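# Transfer the marker cap onto the other marker

## Task

Take the cap off its current marker, carry it to the second marker and press it on until it clicks into place; at the end both markers have to be standing upright in the block.

## Robot and tools

Robot: two arms, left_arm and right_arm, each with six revolute joints and a parallel gripper. In the scene frame the origin sits at table height midway between the arms, +z points up, +x points out over the table and left_arm is on the +y side. Calibrated bases: left_arm at (+0.027, +0.353, 0) m, right_arm at (-0.037, -0.286, 0) m, both turned only slightly about z. Hand poses, hand velocities and wrist-camera poses are reported in each arm's own base frame; fixed cameras and the table use the scene frame.

Joint order, used in every row and every per-joint list: shoulder (joint2), elbow (joint3), wrist roll (joint6), wrist pitch (joint4), waist (joint1), wrist yaw (joint5). Stated ranges in rad: shoulder 0.000 to 3.142, elbow 0.000 to 3.142, wrist roll -2.094 to 2.094, wrist pitch -1.571 to 1.571, waist -2.618 to 3.054, wrist yaw -1.571 to 1.571. Real limits may differ by up to 0.059 rad.

A row is always 14 numbers, each between -1 and 1: six joint numbers then the gripper opening for left_arm, followed by the same seven for right_arm. Joint numbers are offsets, not poses: they count from the arm's Joint targets as they stood when the action (or the move) began, not from the previous row. Scale: 1.0 equals 2.224 rad for waist, shoulder and elbow, and 8.485 rad for wrist pitch, yaw and roll. Sending the same offset again moves the joint further. The opening number is absolute: +1 fully open, -1 closed. To keep an arm or gripper as it is, send 0 for its joints and repeat its current opening command (0 is a real half-open command).

execute_actions(actions, cameras): actions is a list of actions; each action is a list of up to 15 rows, each row lasting one 1/30 s control step, and a short action keeps its last row until its 15 steps end. An empty list only reports state. An action that would take a joint more than 0.059 rad outward beyond its range is rejected for both arms; a malformed action, or a first action failing that test, rejects the call. cameras chooses image sources: cam_head_left, cam_head_right, cam_high, cam_low, cam_left_wrist, cam_right_wrist; omitted, null or ["all"] gives all, [] gives none.

move(target, speed, blend, opening_speed, blocking, cameras): target is one 14-number row or a list of up to 15 rows; every row's offsets count from the same starting Joint targets, not from the previous row. All joints of both arms travel together along smooth paths; they do not avoid obstacles or the other arm. speed is in rad/s for the joint with the farthest to go, 0.01 to 12.57, default 0.5, one value or one per target. blend (rad) rounds corners in a list. opening_speed (per second on the -1..+1 scale, at least 0.2) makes gripper opening change gradually; use a low value when closing on something fragile. blocking=false returns early while the move continues. The result adds a move: line such as done, off_target, moving, held or fault, possibly with limits=held; done does not prove contact or absence of it.

wait(seconds 0 to 10) lets the scene run with last commands held. stop brakes a running move. zoom_image(camera, region [x0, y0, x1, y1] in pixels, top-left origin, at most 504 by 504) enlarges part of a camera's newest image; all images are 672x504. read_manual returns licence texts only. finished_scene(scene 1) ends the scene for good.

Reading results: end_effector_position (metres) and end_effector_quat_wxyz give the point between the finger pads, about 1 cm short of the fingertips, in the base frame; they can be off by a few centimetres at long reach. The gripper's fingers point along its +z and close along its y. Joint positions and Joint velocities list each arm's joints in the order above, then the pad gap (0.094 m fully open). Joint targets is the baseline for your next offsets. grip_measured is the opening on the command scale; it tracks commands even after touching, so it does not reveal contact, and it reads a little wide when empty. grip_effort_nm is gripper motor effort (negative closing). Joint torques include the arm's own weight; numbers 1, 2 and 5 wrap at ±28 N m. "joint sent to its limit" means a joint was clipped at its end; "joint command not followed" means the clearance check altered or withheld targets. Joint speed is capped, so big offsets take several actions, and targets far from the current hand position get scaled back. Camera calibration values are approximate.

Avoid: dropping the cap or markers, releasing parts that are still moving, slamming or pressing hard, contact between the two arms (including one gripper closing on the other's fingers), and anything falling or being left off the table. Loose objects may occasionally get a brief push. Do not hold loads or stretched or blocked poses for long: motors heat up, a MOTOR HOT line warns at 75 °C, at 90 °C the arm folds and stops working, at 100 °C it falls limp. To stop an arm pressing against something, command its targets back past its measured positions.

Each tool is called after ">>>" as name(argument=value, ...) on one line, values as JSON.

## Session

>>> execute_actions(actions=[])

Scene clock: 0.00 s.
left_arm: end_effector_position=(+0.3795, +0.0049, +0.0845) grip_measured=+1.000 grip_effort_nm=n/a end_effector_quat_wxyz=(+0.561, -0.047, +0.827, +0.010) | right_arm: end_effector_position=(+0.3957, -0.0309, +0.0787) grip_measured=+1.000 grip_effort_nm=n/a end_effector_quat_wxyz=(+0.545, +0.068, +0.836, -0.015)
Joint names: [shoulder, elbow, wrist roll, wrist pitch, waist, wrist yaw]
Joint positions: left_arm=[1.492 0.331 -0.079 0.779 -0.032 -0.099 0.094] | right_arm=[1.561 0.411 0.074 0.732 -0.058 0.045 0.094]
Joint velocities: within noise
Joint torques (N m): no reading
Motor temperatures (°C): left_arm=[24 23 23 24 24 21 23] | right_arm=[23 21 23 27 25 22 21]
Heat: left arm: 24 °C; right arm: 27 °C.
Joint targets: left_arm=[1.488 0.336 -0.083 0.779 -0.032 -0.105] | right_arm=[1.557 0.416 0.069 0.731 -0.058 0.050]
Tool commands: left_gripper/opening=+1.0 right_gripper/opening=+1.0

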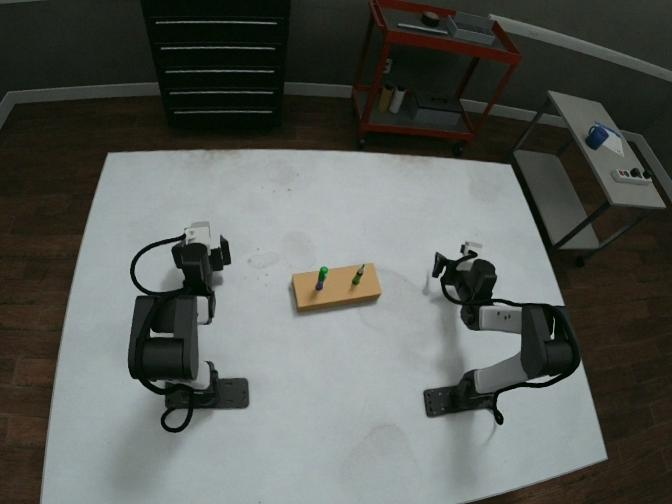

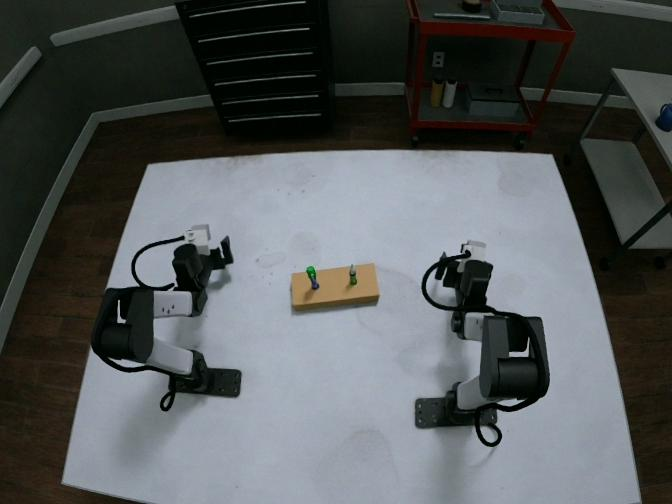

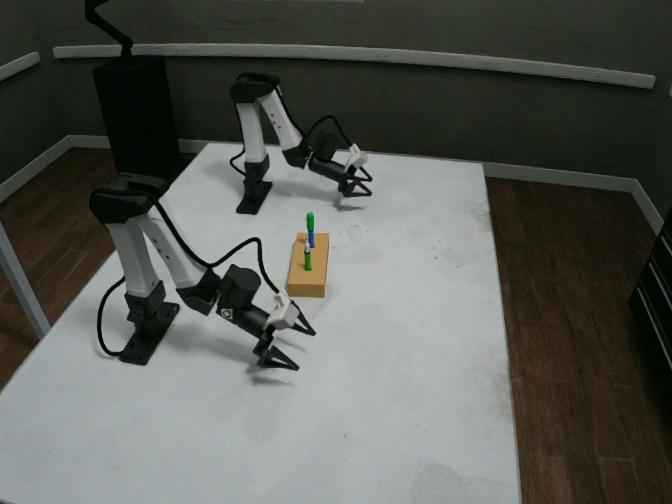

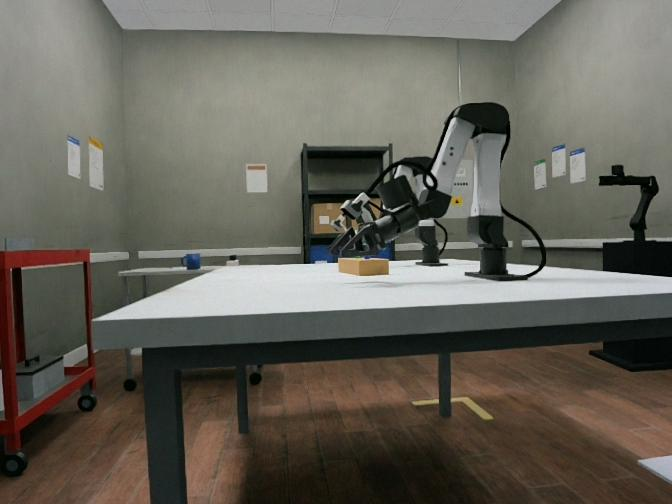

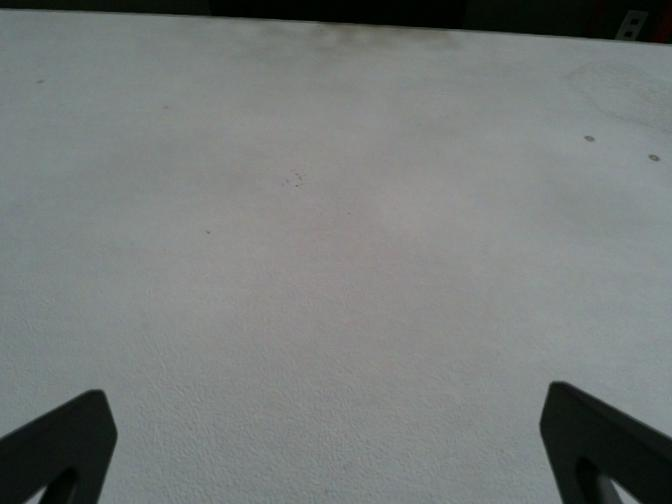

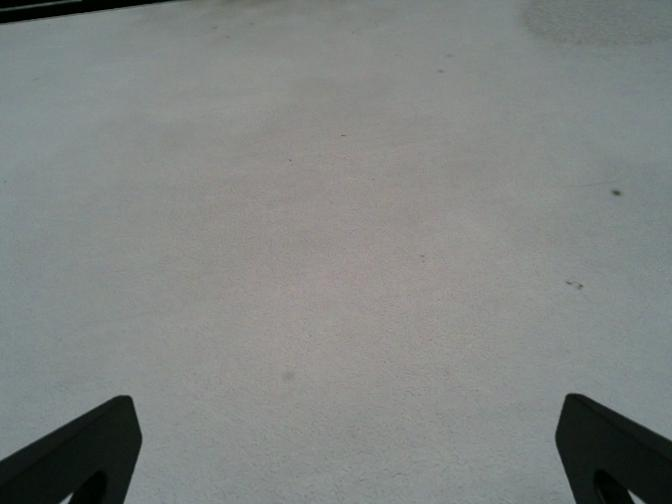

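>>> zoom_image(camera="cam_head_left", region=[270, 240, 400, 330])

>>> zoom_image(camera="cam_head_right", region=[270, 240, 400, 330])

>>> zoom_image(camera="cam_high", region=[260, 190, 380, 310])

>>> zoom_image(camera="cam_low", region=[310, 200, 430, 290])

Scaled by 3.877 from the camera's 672x504 image, which has a finer 960x720 frame.

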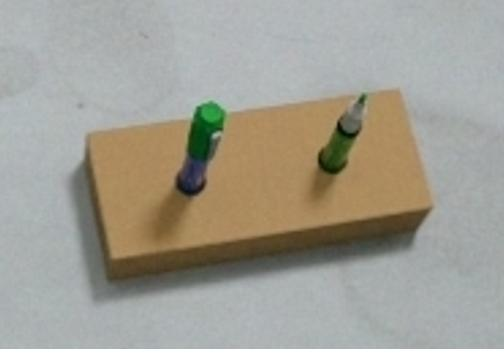

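Scaled by 3.877 from the camera's 672x504 image, which has a finer 960x720 frame.

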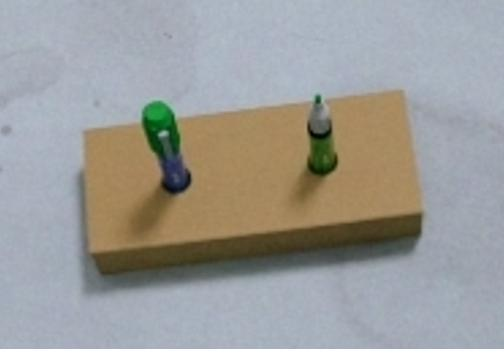

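Scaled by 4.200 from the camera's 672x504 image, which has a finer 960x720 frame.

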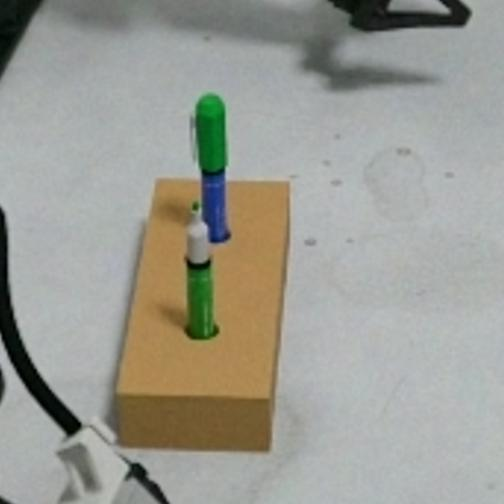

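Scaled by 4.200 from the camera's 672x504 image, which has a finer 960x720 frame.

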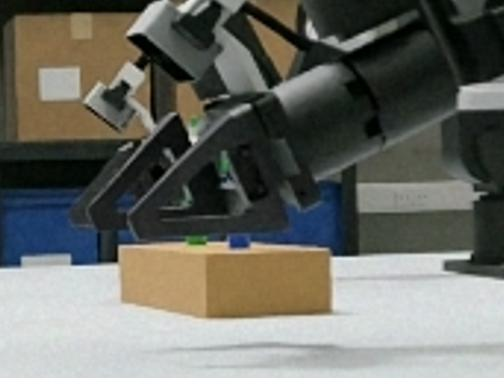

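>>> move(target=[-0.3561, 0.1183, 0.00978, -0.1511, -0.3678, 0.01237, 0.3, -0.1785, 0.2594, -0.00813, -0.1590, 0.4015, -0.00589, 0.3], speed=1.0)

Scene clock: 152.17 s.
left_arm: end_effector_position=(+0.1812, -0.2029, +0.1737) grip_measured=+0.302 grip_effort_nm=-0.061 end_effector_quat_wxyz=(+0.427, +0.353, +0.810, -0.195) | right_arm: end_effector_position=(+0.2332, +0.2516, +0.1942) grip_measured=+0.302 grip_effort_nm=-0.129 end_effector_quat_wxyz=(+0.355, -0.368, +0.846, +0.151)
Joint names: [shoulder, elbow, wrist roll, wrist pitch, waist, wrist yaw]
Joint positions: left_arm=[0.698 0.57 -0.021 -0.467 -0.845 -0.004 0.061] | right_arm=[1.166 0.968 0.003 -0.581 0.83 0.013 0.061]
Joint velocities: within noise
Joint torques (N m): left_arm=[-0.53 11.03 0.13 1.37 -0.43 0.16] | right_arm=[-3.55 8.75 -0.03 1.13 0.25 -0.11]
Motor temperatures (°C): left_arm=[28 27 23 36 23 21 23] | right_arm=[29 26 23 37 25 22 21]
Heat: left arm: 36 °C; right arm: 37 °C.
Joint targets: left_arm=[0.696 0.599 0.000 -0.503 -0.850 0.000] | right_arm=[1.160 0.993 0.000 -0.618 0.834 0.000]
move: off_target (left_arm, right_arm); left_arm: the wrist pitch is farthest, 0.036 rad from its target; right_arm: the wrist pitch is farthest, 0.037 rad from its target
camera_calibration:
cam_left_wrist: T_world_to_cam=[[-0.758371, -0.651816, 0.0032194, 0.00282143], [-0.56796, 0.658367, -0.493938, 0.3578], [0.319837, -0.376417, -0.869491, 0.103274], [0, 0, 0, 1]] pos_world=[0.172325, -0.194851, 0.266517]
cam_right_wrist: T_world_to_cam=[[0.731387, -0.681811, -0.0143679, 0.00613716], [-0.637261, -0.675791, -0.370412, 0.430528], [0.242841, 0.280071, -0.928756, 0.13967], [0, 0, 0, 1]] pos_world=[0.235952, 0.256014, 0.289281]

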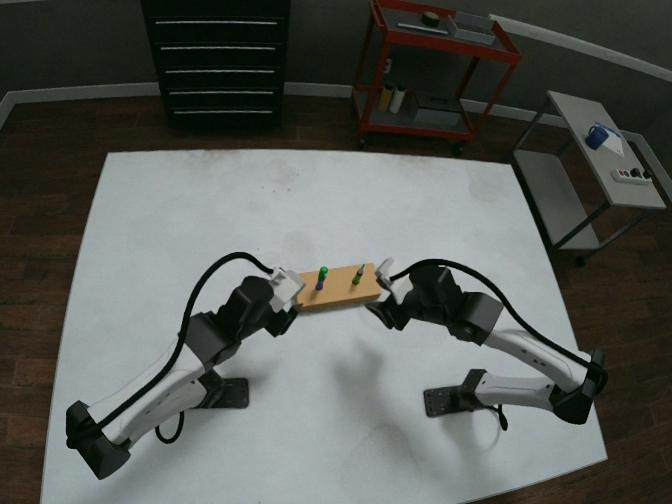

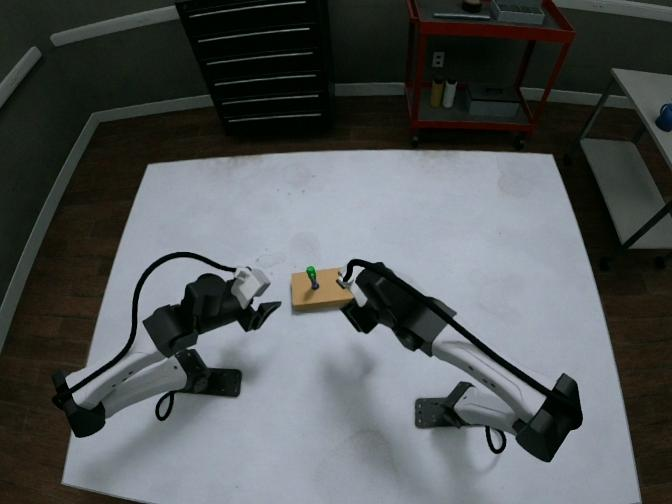

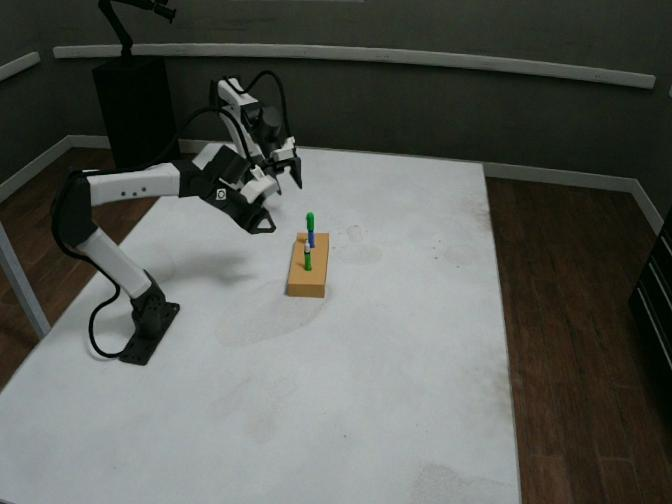

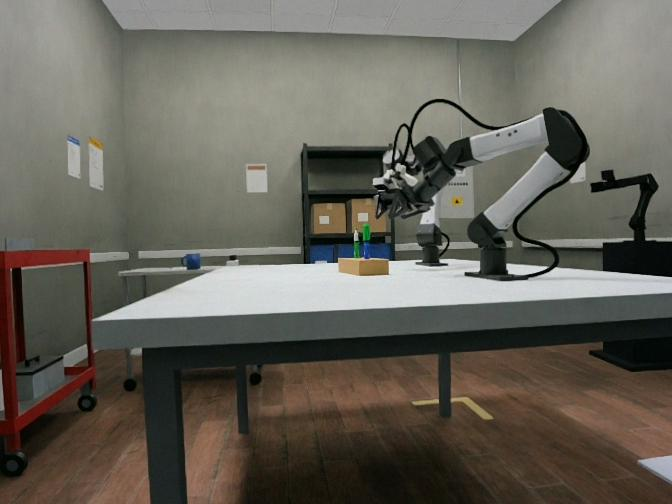

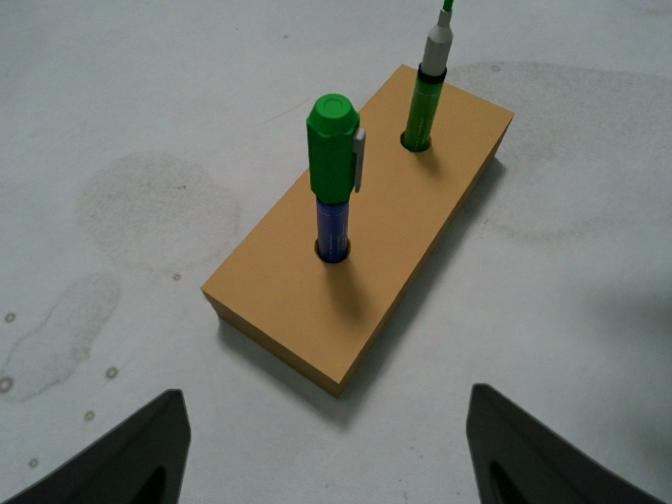

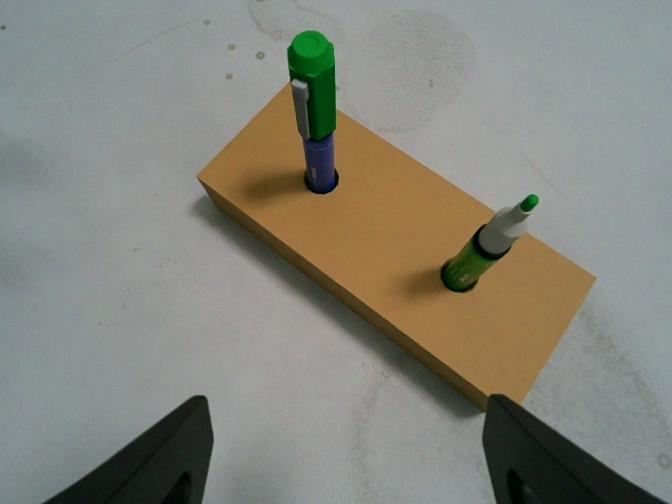

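>>> zoom_image(camera="cam_right_wrist", region=[250, 10, 390, 210])

>>> zoom_image(camera="cam_left_wrist", region=[270, 80, 410, 280])

>>> zoom_image(camera="cam_right_wrist", region=[420, 180, 560, 310])

Scaled by 2.520 from the camera's 672x504 image, which has a finer 960x720 frame.

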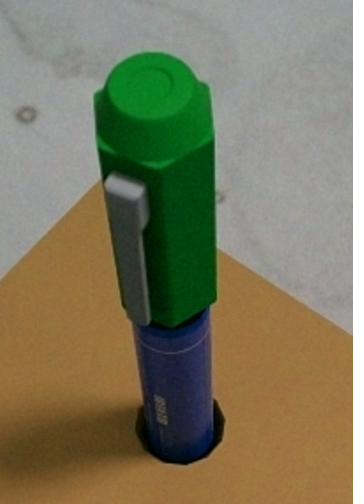

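Scaled by 2.520 from the camera's 672x504 image, which has a finer 960x720 frame.

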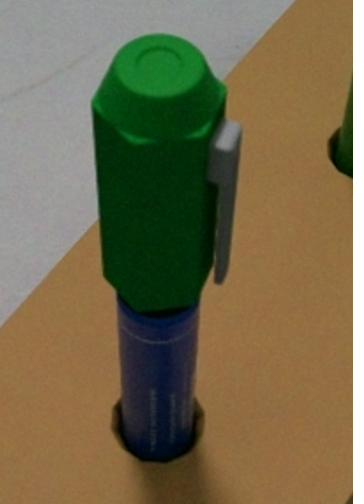

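Scaled by 3.600 from the camera's 672x504 image, which has a finer 960x720 frame.

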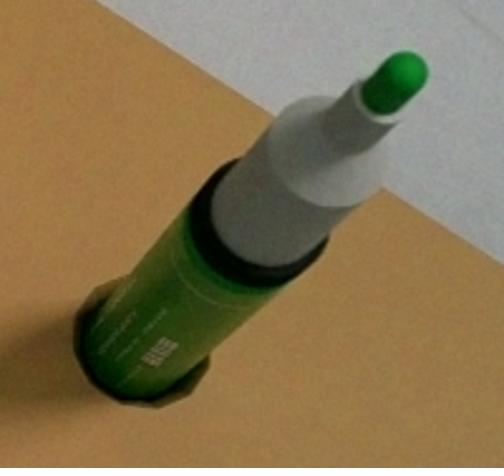

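>>> move(target=[[0.37693, -0.01398, 0.0660, 0.10451, 0.27302, 0.14829, 0.0, 0.09487, -0.14218, 0, 0.09912, 0.00805, 0, -0.1], [0.49272, -0.05283, 0.0660, 0.14504, 0.27302, 0.14829, 0.0, 0.09487, -0.14218, 0, 0.09912, 0.00805, 0, -0.1]], speed=0.9, blend=[0.05, 0])

Scene clock: 434.23 s.
left_arm: end_effector_position=(+0.2583, -0.2321, +0.0767) grip_measured=+0.002 grip_effort_nm=-0.056 end_effector_quat_wxyz=(+0.441, +0.518, +0.572, -0.458) | right_arm: end_effector_position=(+0.2739, +0.3053, +0.1476) grip_measured=-0.098 grip_effort_nm=-0.125 end_effector_quat_wxyz=(+0.466, -0.349, +0.787, +0.204)
Joint names: [shoulder, elbow, wrist roll, wrist pitch, waist, wrist yaw]
Joint positions: left_arm=[1.784 0.491 0.522 0.675 -0.246 1.236 0.047] | right_arm=[1.364 0.691 0.003 0.169 0.846 0.014 0.042]
Joint velocities: within noise
Joint torques (N m): left_arm=[-5.49 3.82 0.26 1.77 0.09 0.53] | right_arm=[-3.74 5.39 -0.05 2.3 0.42 -0.12]
Motor temperatures (°C): left_arm=[24 44 23 35 23 21 23] | right_arm=[27 41 23 37 25 22 21]
Heat: left arm: 44 °C; right arm: 41 °C.
Joint targets: left_arm=[1.792 0.481 0.560 0.728 -0.243 1.258] | right_arm=[1.371 0.676 0.000 0.223 0.852 0.000]
move: off_target (left_arm, right_arm); left_arm: the wrist pitch is farthest, 0.053 rad from its target; right_arm: the wrist pitch is farthest, 0.054 rad from its target
camera_calibration:
cam_left_wrist: T_world_to_cam=[[-0.99878, -0.0201911, 0.0450641, 0.24815], [-0.0480885, 0.605108, -0.79469, 0.249237], [-0.011223, -0.795887, -0.605341, -0.0487943], [0, 0, 0, 1]] pos_world=[0.259285, -0.184639, 0.157346]
cam_right_wrist: T_world_to_cam=[[0.744163, -0.667816, -0.0156127, 0.00484801], [-0.536876, -0.584019, -0.60884, 0.455128], [0.397475, 0.461458, -0.793139, -0.0463556], [0, 0, 0, 1]] pos_world=[0.259165, 0.290432, 0.24041]

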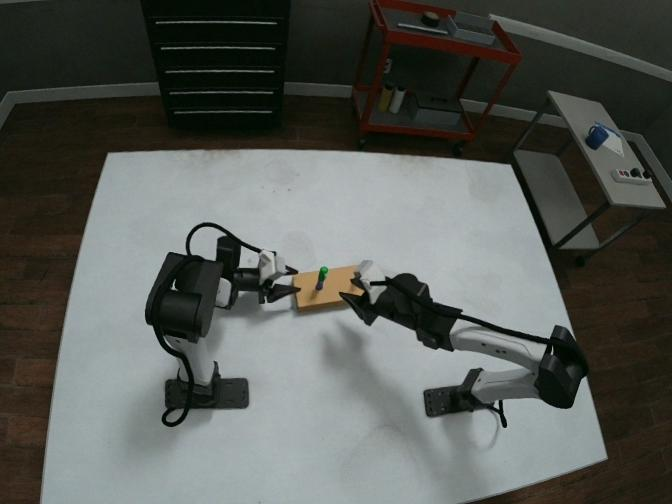

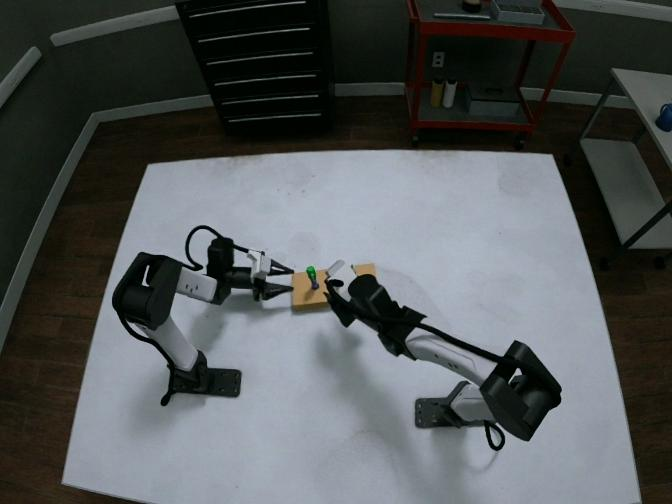

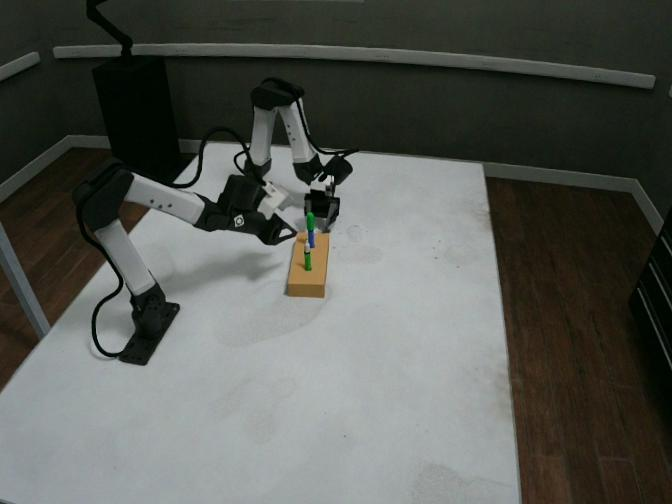

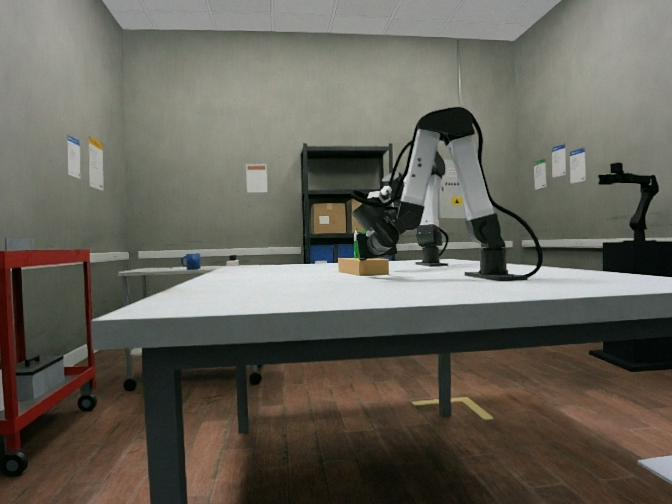

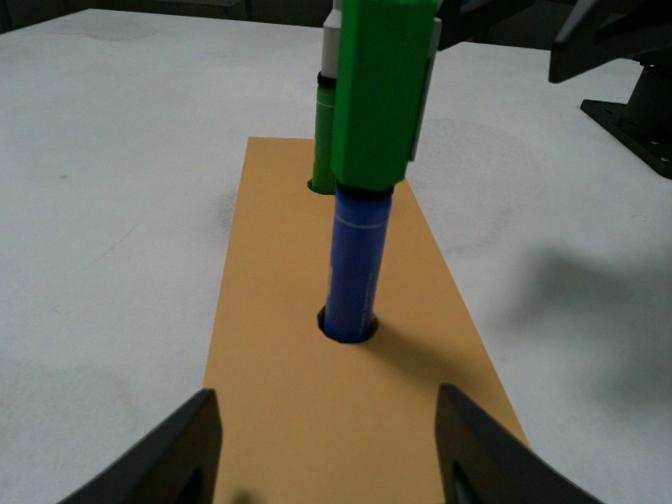

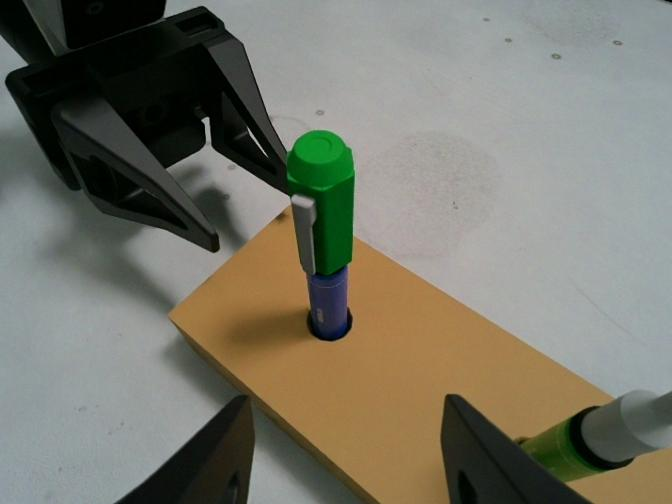

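>>> zoom_image(camera="cam_left_wrist", region=[260, 150, 460, 360])

>>> zoom_image(camera="cam_right_wrist", region=[250, 110, 400, 350])

Scaled by 2.400 from the camera's 672x504 image, which has a finer 960x720 frame.

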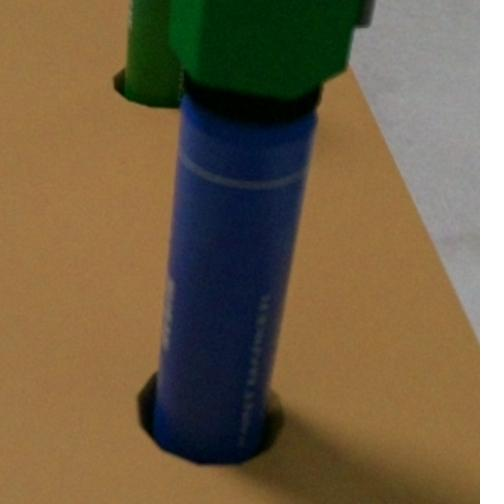

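Scaled by 2.100 from the camera's 672x504 image, which has a finer 960x720 frame.

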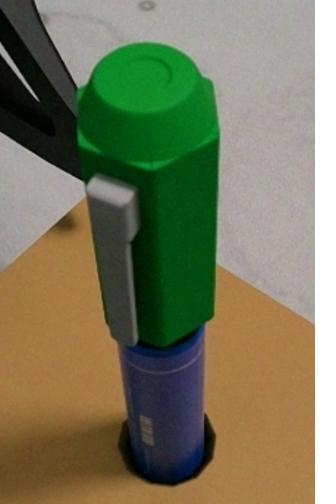

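>>> move(target=[0.02716, -0.00535, -0.01532, 0.03312, -0.05638, -0.01037, 0.0, 0, 0, 0, 0.0059, 0, 0, -0.1], speed=0.5, cameras=["cam_left_wrist", "cam_right_wrist", "cam_high"])

>>> zoom_image(camera="cam_right_wrist", region=[270, 120, 380, 290])

Scene clock: 515.27 s.
left_arm: end_effector_position=(+0.2495, -0.2658, +0.0868) grip_measured=+0.002 grip_effort_nm=-0.061 end_effector_quat_wxyz=(+0.472, +0.551, +0.519, -0.451) | right_arm: end_effector_position=(+0.2777, +0.3096, +0.1586) grip_measured=-0.098 grip_effort_nm=-0.120 end_effector_quat_wxyz=(+0.486, -0.343, +0.775, +0.213)
Joint names: [shoulder, elbow, wrist roll, wrist pitch, waist, wrist yaw]
Joint positions: left_arm=[1.839 0.481 0.429 0.955 -0.365 1.185 0.047] | right_arm=[1.364 0.691 0.003 0.219 0.846 0.014 0.042]
Joint velocities: within noise
Joint torques (N m): left_arm=[-5.41 3.33 -0.11 1.91 -0.31 0.09] | right_arm=[-3.79 5.29 -0.06 2.34 0.38 -0.1]
Motor temperatures (°C): left_arm=[29 33 23 38 23 21 23] | right_arm=[28 33 23 45 25 22 21]
Heat: left arm: 38 °C; right arm: 45 °C.
Joint targets: left_arm=[1.852 0.470 0.430 1.009 -0.368 1.170] | right_arm=[1.371 0.676 0.000 0.273 0.852 0.000]
move: off_target (left_arm, right_arm); left_arm: the wrist pitch is farthest, 0.054 rad from its target; right_arm: the wrist pitch is farthest, 0.054 rad from its target
camera_calibration:
cam_left_wrist: T_world_to_cam=[[-0.996391, 0.0380404, -0.0758766, 0.263593], [0.0840044, 0.569907, -0.817404, 0.236986], [0.0121482, -0.820828, -0.571046, -0.0850691], [0, 0, 0, 1]] pos_world=[0.243767, -0.214914, 0.165135]
cam_right_wrist: T_world_to_cam=[[0.744665, -0.66725, -0.0158756, 0.0047863], [-0.515784, -0.560204, -0.648181, 0.459447], [0.423605, 0.490866, -0.761321, -0.062496], [0, 0, 0, 1]] pos_world=[0.259885, 0.291255, 0.250301]
Images, in order (width x height): cam_high 672x504, cam_left_wrist 672x504, cam_right_wrist 672x504.

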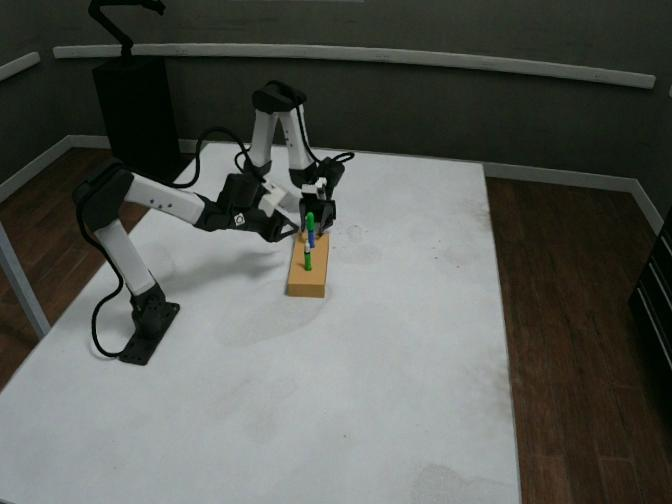

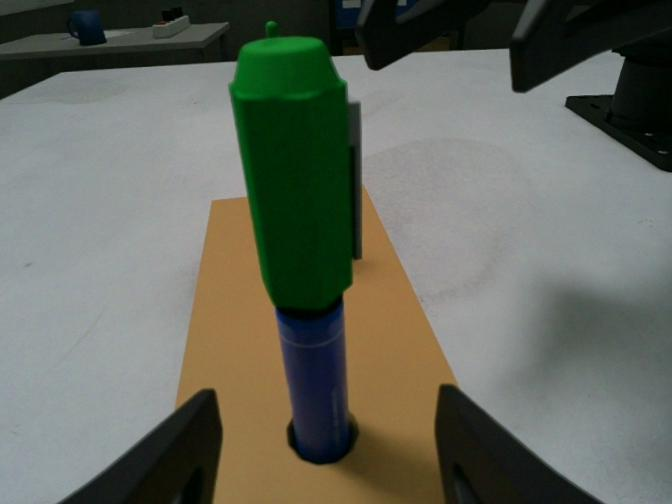

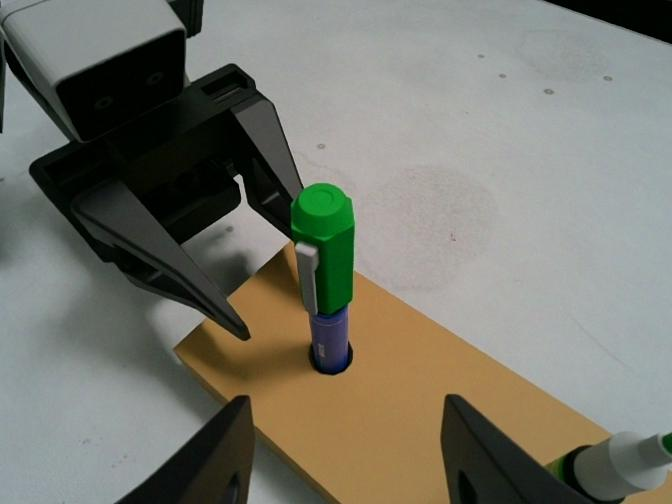

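Scaled by 2.965 from the camera's 672x504 image, which has a finer 960x720 frame.

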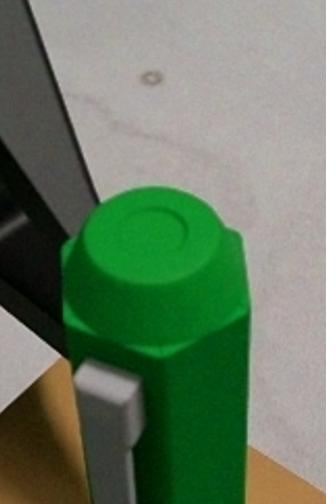

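>>> move(target=[0.02801, 0.01147, -0.01296, 0.00951, -0.03867, -0.01339, 0.0, 0, 0, 0, 0, 0, 0, -0.1], speed=0.3, cameras=["cam_left_wrist", "cam_right_wrist", "cam_high"])

>>> zoom_image(camera="cam_left_wrist", region=[180, 0, 460, 400])

Scene clock: 553.97 s.
left_arm: end_effector_position=(+0.2468, -0.2867, +0.0740) grip_measured=+0.002 grip_effort_nm=-0.051 end_effector_quat_wxyz=(+0.457, +0.534, +0.548, -0.453) | right_arm: end_effector_position=(+0.2777, +0.3096, +0.1586) grip_measured=-0.098 grip_effort_nm=-0.120 end_effector_quat_wxyz=(+0.486, -0.343, +0.775, +0.213)
Joint names: [shoulder, elbow, wrist roll, wrist pitch, waist, wrist yaw]
Joint positions: left_arm=[1.899 0.481 0.321 1.046 -0.449 1.076 0.047] | right_arm=[1.364 0.691 0.003 0.219 0.846 0.014 0.042]
Joint velocities: within noise
Joint torques (N m): left_arm=[-5.48 5.59 -0.12 1.89 -0.5 -0.01] | right_arm=[-3.88 5.34 -0.03 2.34 0.43 -0.11]
Motor temperatures (°C): left_arm=[29 32 23 38 23 21 23] | right_arm=[28 32 23 47 25 22 21]
Heat: left arm: 38 °C; right arm: 47 °C.
Joint targets: left_arm=[1.915 0.495 0.320 1.090 -0.454 1.057] | right_arm=[1.371 0.676 0.000 0.273 0.852 0.000]
move: off_target (left_arm, right_arm); left_arm: the wrist pitch is farthest, 0.044 rad from its target; right_arm: the wrist pitch is farthest, 0.054 rad from its target
camera_calibration:
cam_left_wrist: T_world_to_cam=[[-0.999883, 0.00476364, -0.0145424, 0.24756], [0.0145413, 0.591809, -0.805947, 0.261147], [0.00476707, -0.806064, -0.591809, -0.101852], [0, 0, 0, 1]] pos_world=[0.244219, -0.237828, 0.153794]
cam_right_wrist: T_world_to_cam=[[0.744665, -0.66725, -0.0158756, 0.0047863], [-0.515784, -0.560204, -0.648181, 0.459447], [0.423605, 0.490866, -0.761321, -0.062496], [0, 0, 0, 1]] pos_world=[0.259885, 0.291255, 0.250301]
Images, in order (width x height): cam_high 672x504, cam_left_wrist 672x504, cam_right_wrist 672x504.

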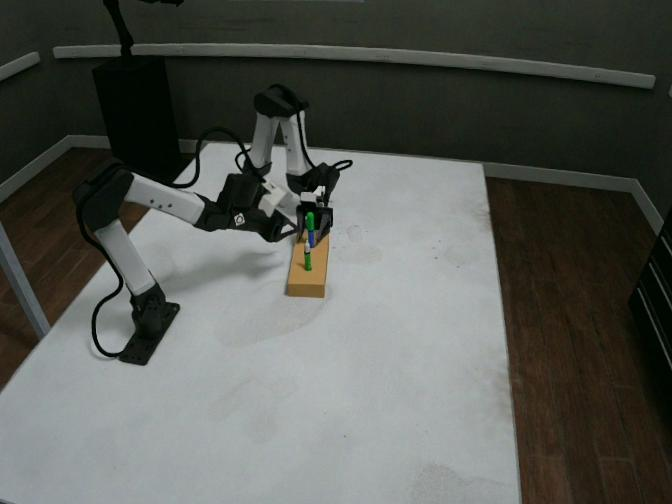

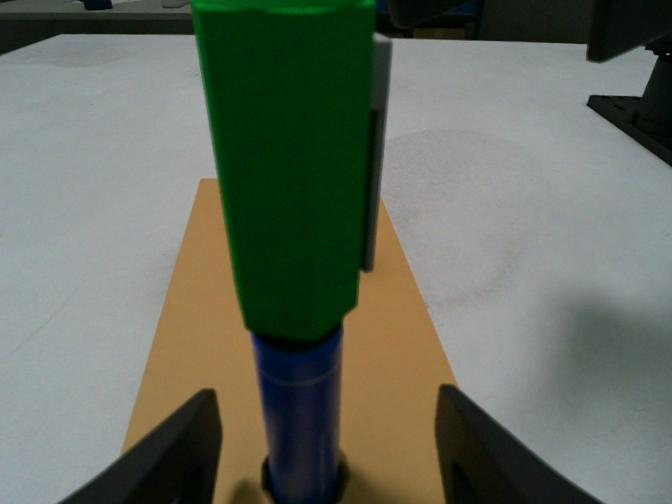

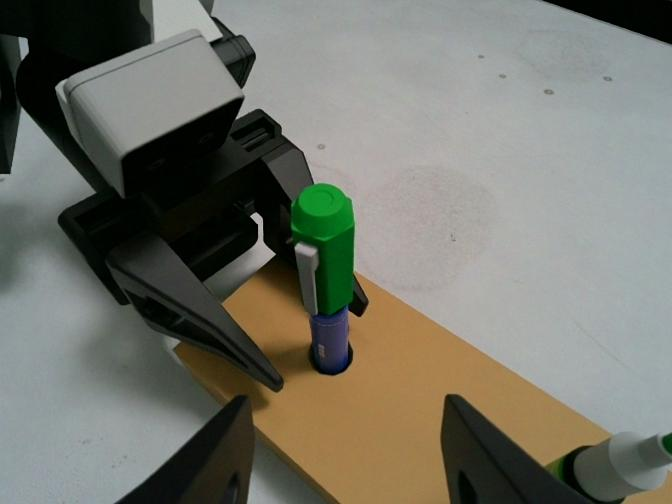

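Scaled by 1.260 from the camera's 672x504 image, which has a finer 960x720 frame.

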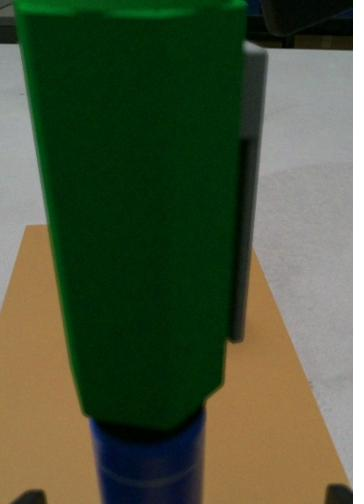

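>>> move(target=[0.00135, 0.01102, 0, -0.00124, 0, 0, 0.0, 0.07419, 0.05441, -0.00849, 0.00342, -0.02428, -0.01768, -0.1], speed=0.3, cameras=["cam_left_wrist", "cam_right_wrist", "cam_high"])

Scene clock: 634.10 s.
left_arm: end_effector_position=(+0.2525, -0.2890, +0.0768) grip_measured=+0.002 grip_effort_nm=-0.056 end_effector_quat_wxyz=(+0.462, +0.535, +0.546, -0.450) | right_arm: end_effector_position=(+0.2906, +0.3330, +0.1341) grip_measured=-0.098 grip_effort_nm=-0.115 end_effector_quat_wxyz=(+0.451, -0.390, +0.767, +0.235)
Joint names: [shoulder, elbow, wrist roll, wrist pitch, waist, wrist yaw]
Joint positions: left_arm=[1.904 0.501 0.32 1.046 -0.449 1.071 0.047] | right_arm=[1.526 0.77 -0.061 0.249 0.803 -0.13 0.042]
Joint velocities: left_arm=[within noise] | right_arm=[0.002 -0.012 0.066 -0.066 0.002 -0.183 -0.001]
Joint torques (N m): left_arm=[-5.6 6.02 -0.11 1.81 -0.5 0.04] | right_arm=[-4.71 8.53 -0.04 2.29 -0.65 -0.2]
Motor temperatures (°C): left_arm=[29 32 23 40 23 21 23] | right_arm=[28 32 23 52 25 22 21]
Heat: left arm: 40 °C; right arm: 52 °C.
Joint targets: left_arm=[1.918 0.519 0.320 1.079 -0.454 1.057] | right_arm=[1.536 0.797 -0.072 0.302 0.798 -0.150]
move: off_target (right_arm); right_arm: the wrist pitch is farthest, 0.053 rad from its target
camera_calibration:
cam_left_wrist: T_world_to_cam=[[-0.999642, 0.0000936166, -0.0267599, 0.252836], [0.0217001, 0.587997, -0.808572, 0.262069], [0.015659, -0.808863, -0.587789, -0.105966], [0, 0, 0, 1]] pos_world=[0.248717, -0.239831, 0.156382]
cam_right_wrist: T_world_to_cam=[[0.815394, -0.578178, -0.0290243, -0.0380795], [-0.472932, -0.636377, -0.609393, 0.470934], [0.333867, 0.510622, -0.792337, -0.0744351], [0, 0, 0, 1]] pos_world=[0.278621, 0.315683, 0.226901]
Images, in order (width x height): cam_high 672x504, cam_left_wrist 672x504, cam_right_wrist 672x504.

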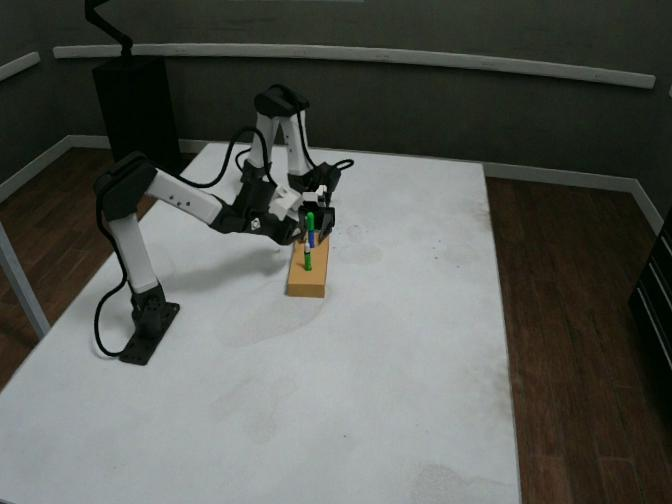

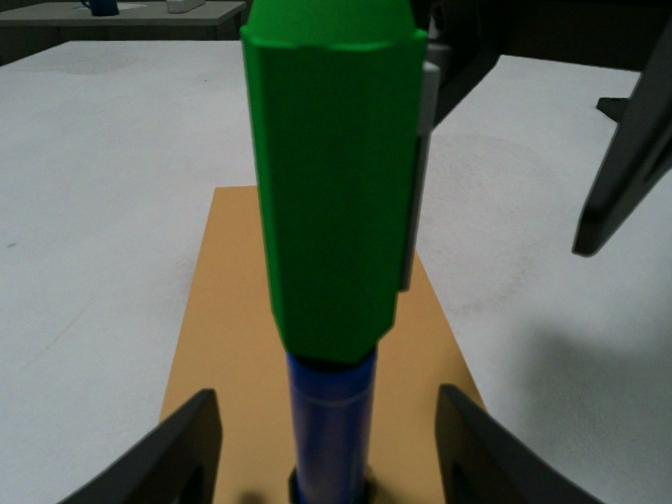

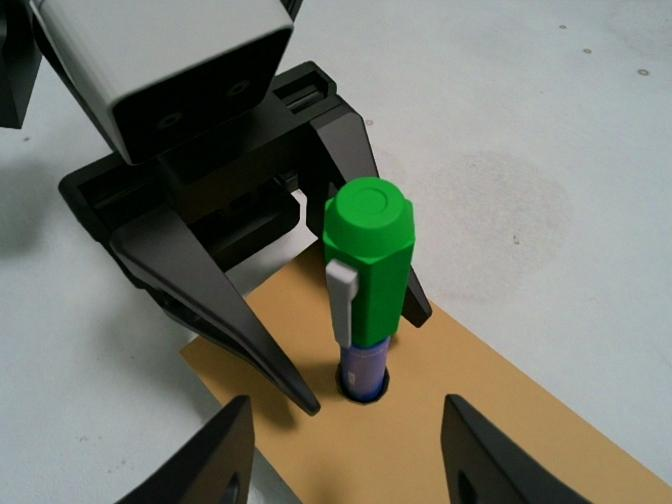

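>>> move(target=[0, 0, 0, 0, 0, 0, 0.0, 0.05351, 0.04406, -0.00035, 0.00632, -0.00045, 0, -0.1], speed=0.25, cameras=["cam_left_wrist", "cam_right_wrist"])

Scene clock: 663.07 s.
left_arm: end_effector_position=(+0.2525, -0.2890, +0.0768) grip_measured=+0.002 grip_effort_nm=-0.056 end_effector_quat_wxyz=(+0.462, +0.535, +0.546, -0.450) | right_arm: end_effector_position=(+0.3125, +0.3565, +0.1359) grip_measured=-0.098 grip_effort_nm=-0.120 end_effector_quat_wxyz=(+0.465, -0.392, +0.757, +0.239)
Joint names: [shoulder, elbow, wrist roll, wrist pitch, waist, wrist yaw]
Joint positions: left_arm=[1.904 0.501 0.32 1.046 -0.449 1.071 0.047] | right_arm=[1.645 0.868 -0.072 0.301 0.803 -0.133 0.042]
Joint velocities: within noise
Joint torques (N m): left_arm=[-5.76 6 -0.14 1.81 -0.59 0.08] | right_arm=[-5.53 8.43 -0.04 2.29 -0.59 -0.19]
Motor temperatures (°C): left_arm=[30 32 23 40 23 21 23] | right_arm=[29 34 23 57 25 22 21]
Heat: left arm: 40 °C; right arm: 57 °C.
Joint targets: left_arm=[1.918 0.519 0.320 1.079 -0.454 1.057] | right_arm=[1.655 0.895 -0.075 0.356 0.797 -0.150]
move: off_target (right_arm); right_arm: the wrist pitch is farthest, 0.055 rad from its target
camera_calibration:
cam_left_wrist: T_world_to_cam=[[-0.999642, 0.0000936166, -0.0267599, 0.252836], [0.0217001, 0.587997, -0.808572, 0.262069], [0.015659, -0.808863, -0.587789, -0.105966], [0, 0, 0, 1]] pos_world=[0.248717, -0.239831, 0.156382]
cam_right_wrist: T_world_to_cam=[[0.820439, -0.571507, -0.0161198, -0.0481054], [-0.450316, -0.628574, -0.634121, 0.490983], [0.352273, 0.527517, -0.773065, -0.106671], [0, 0, 0, 1]] pos_world=[0.298142, 0.337397, 0.228104]
Images, in order (width x height): cam_left_wrist 672x504, cam_right_wrist 672x504.

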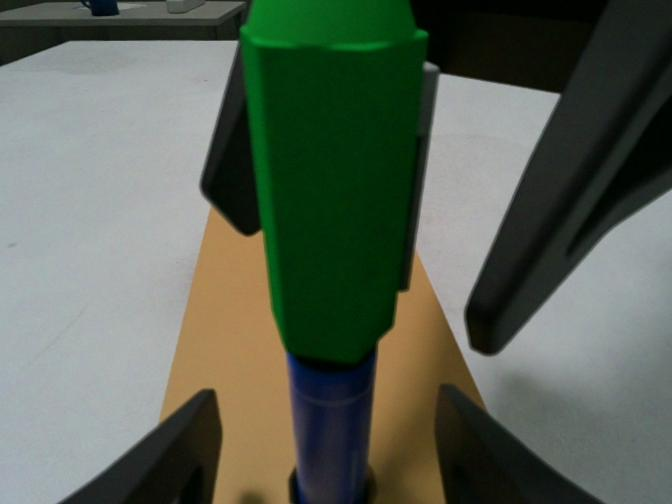

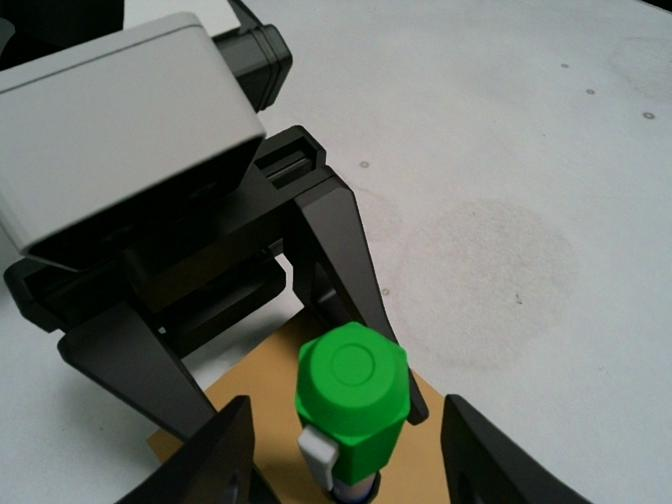

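>>> move(target=[0, 0.00225, 0, -0.0007, -0.0036, -0.0006, 0.0, 0.02293, 0.00674, 0, 0.00445, 0, 0, -0.1], speed=0.15, cameras=["cam_left_wrist", "cam_right_wrist", "cam_high"])

Scene clock: 696.13 s.
left_arm: end_effector_position=(+0.2509, -0.2909, +0.0766) grip_measured=+0.002 grip_effort_nm=-0.051 end_effector_quat_wxyz=(+0.461, +0.536, +0.545, -0.450) | right_arm: end_effector_position=(+0.3186, +0.3628, +0.1273) grip_measured=-0.098 grip_effort_nm=-0.129 end_effector_quat_wxyz=(+0.466, -0.393, +0.756, +0.238)
Joint names: [shoulder, elbow, wrist roll, wrist pitch, waist, wrist yaw]
Joint positions: left_arm=[1.904 0.501 0.32 1.046 -0.457 1.067 0.047] | right_arm=[1.695 0.883 -0.074 0.339 0.803 -0.133 0.042]
Joint velocities: within noise
Joint torques (N m): left_arm=[-5.67 6.6 -0.12 1.79 -0.49 0.02] | right_arm=[-5.78 8.43 -0.04 2.29 -0.66 -0.17]
Motor temperatures (°C): left_arm=[31 32 23 40 23 21 23] | right_arm=[31 39 23 57 25 22 21]
Heat: left arm: 40 °C; right arm: 57 °C.
Joint targets: left_arm=[1.918 0.524 0.320 1.073 -0.462 1.052] | right_arm=[1.706 0.911 -0.075 0.394 0.797 -0.150]
move: off_target (right_arm); right_arm: the wrist pitch is farthest, 0.055 rad from its target
camera_calibration:
cam_left_wrist: T_world_to_cam=[[-0.999616, 0.0038123, -0.0274575, 0.252336], [0.024434, 0.588998, -0.807765, 0.262555], [0.013093, -0.808125, -0.588865, -0.106694], [0, 0, 0, 1]] pos_world=[0.247221, -0.241829, 0.156183]
cam_right_wrist: T_world_to_cam=[[0.820909, -0.570877, -0.0144045, -0.0501981], [-0.448228, -0.628503, -0.63567, 0.491657], [0.353836, 0.528284, -0.771827, -0.119721], [0, 0, 0, 1]] pos_world=[0.303944, 0.343598, 0.219405]
Images, in order (width x height): cam_high 672x504, cam_left_wrist 672x504, cam_right_wrist 672x504.

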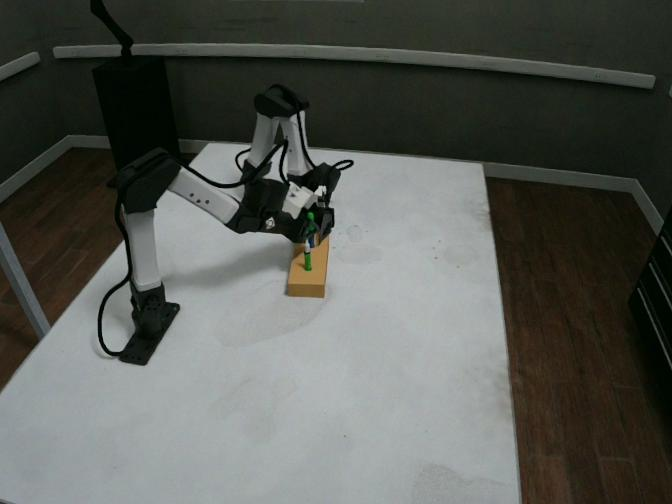

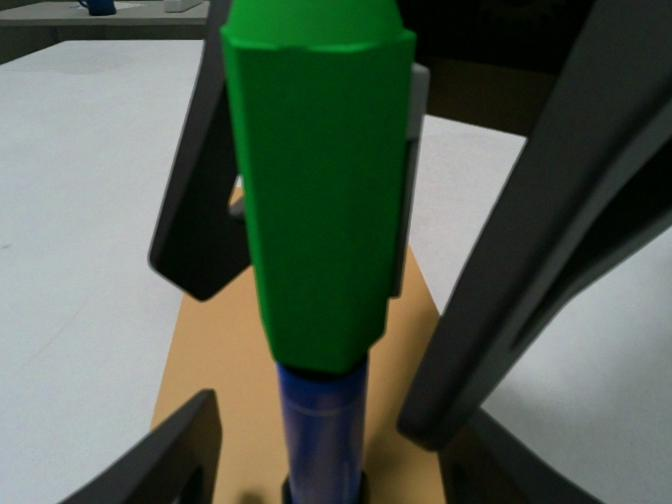

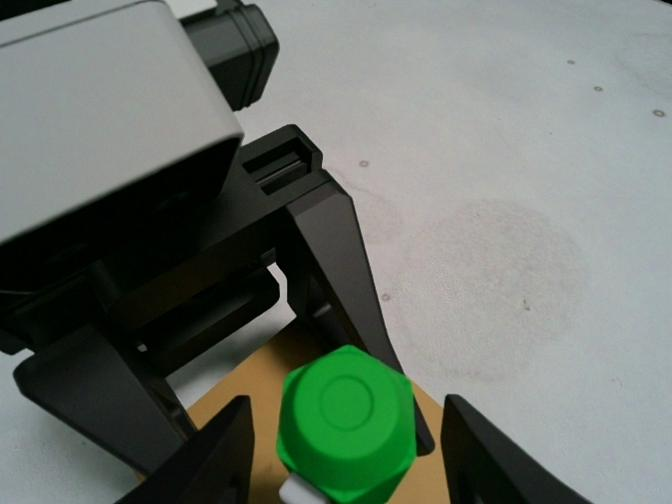

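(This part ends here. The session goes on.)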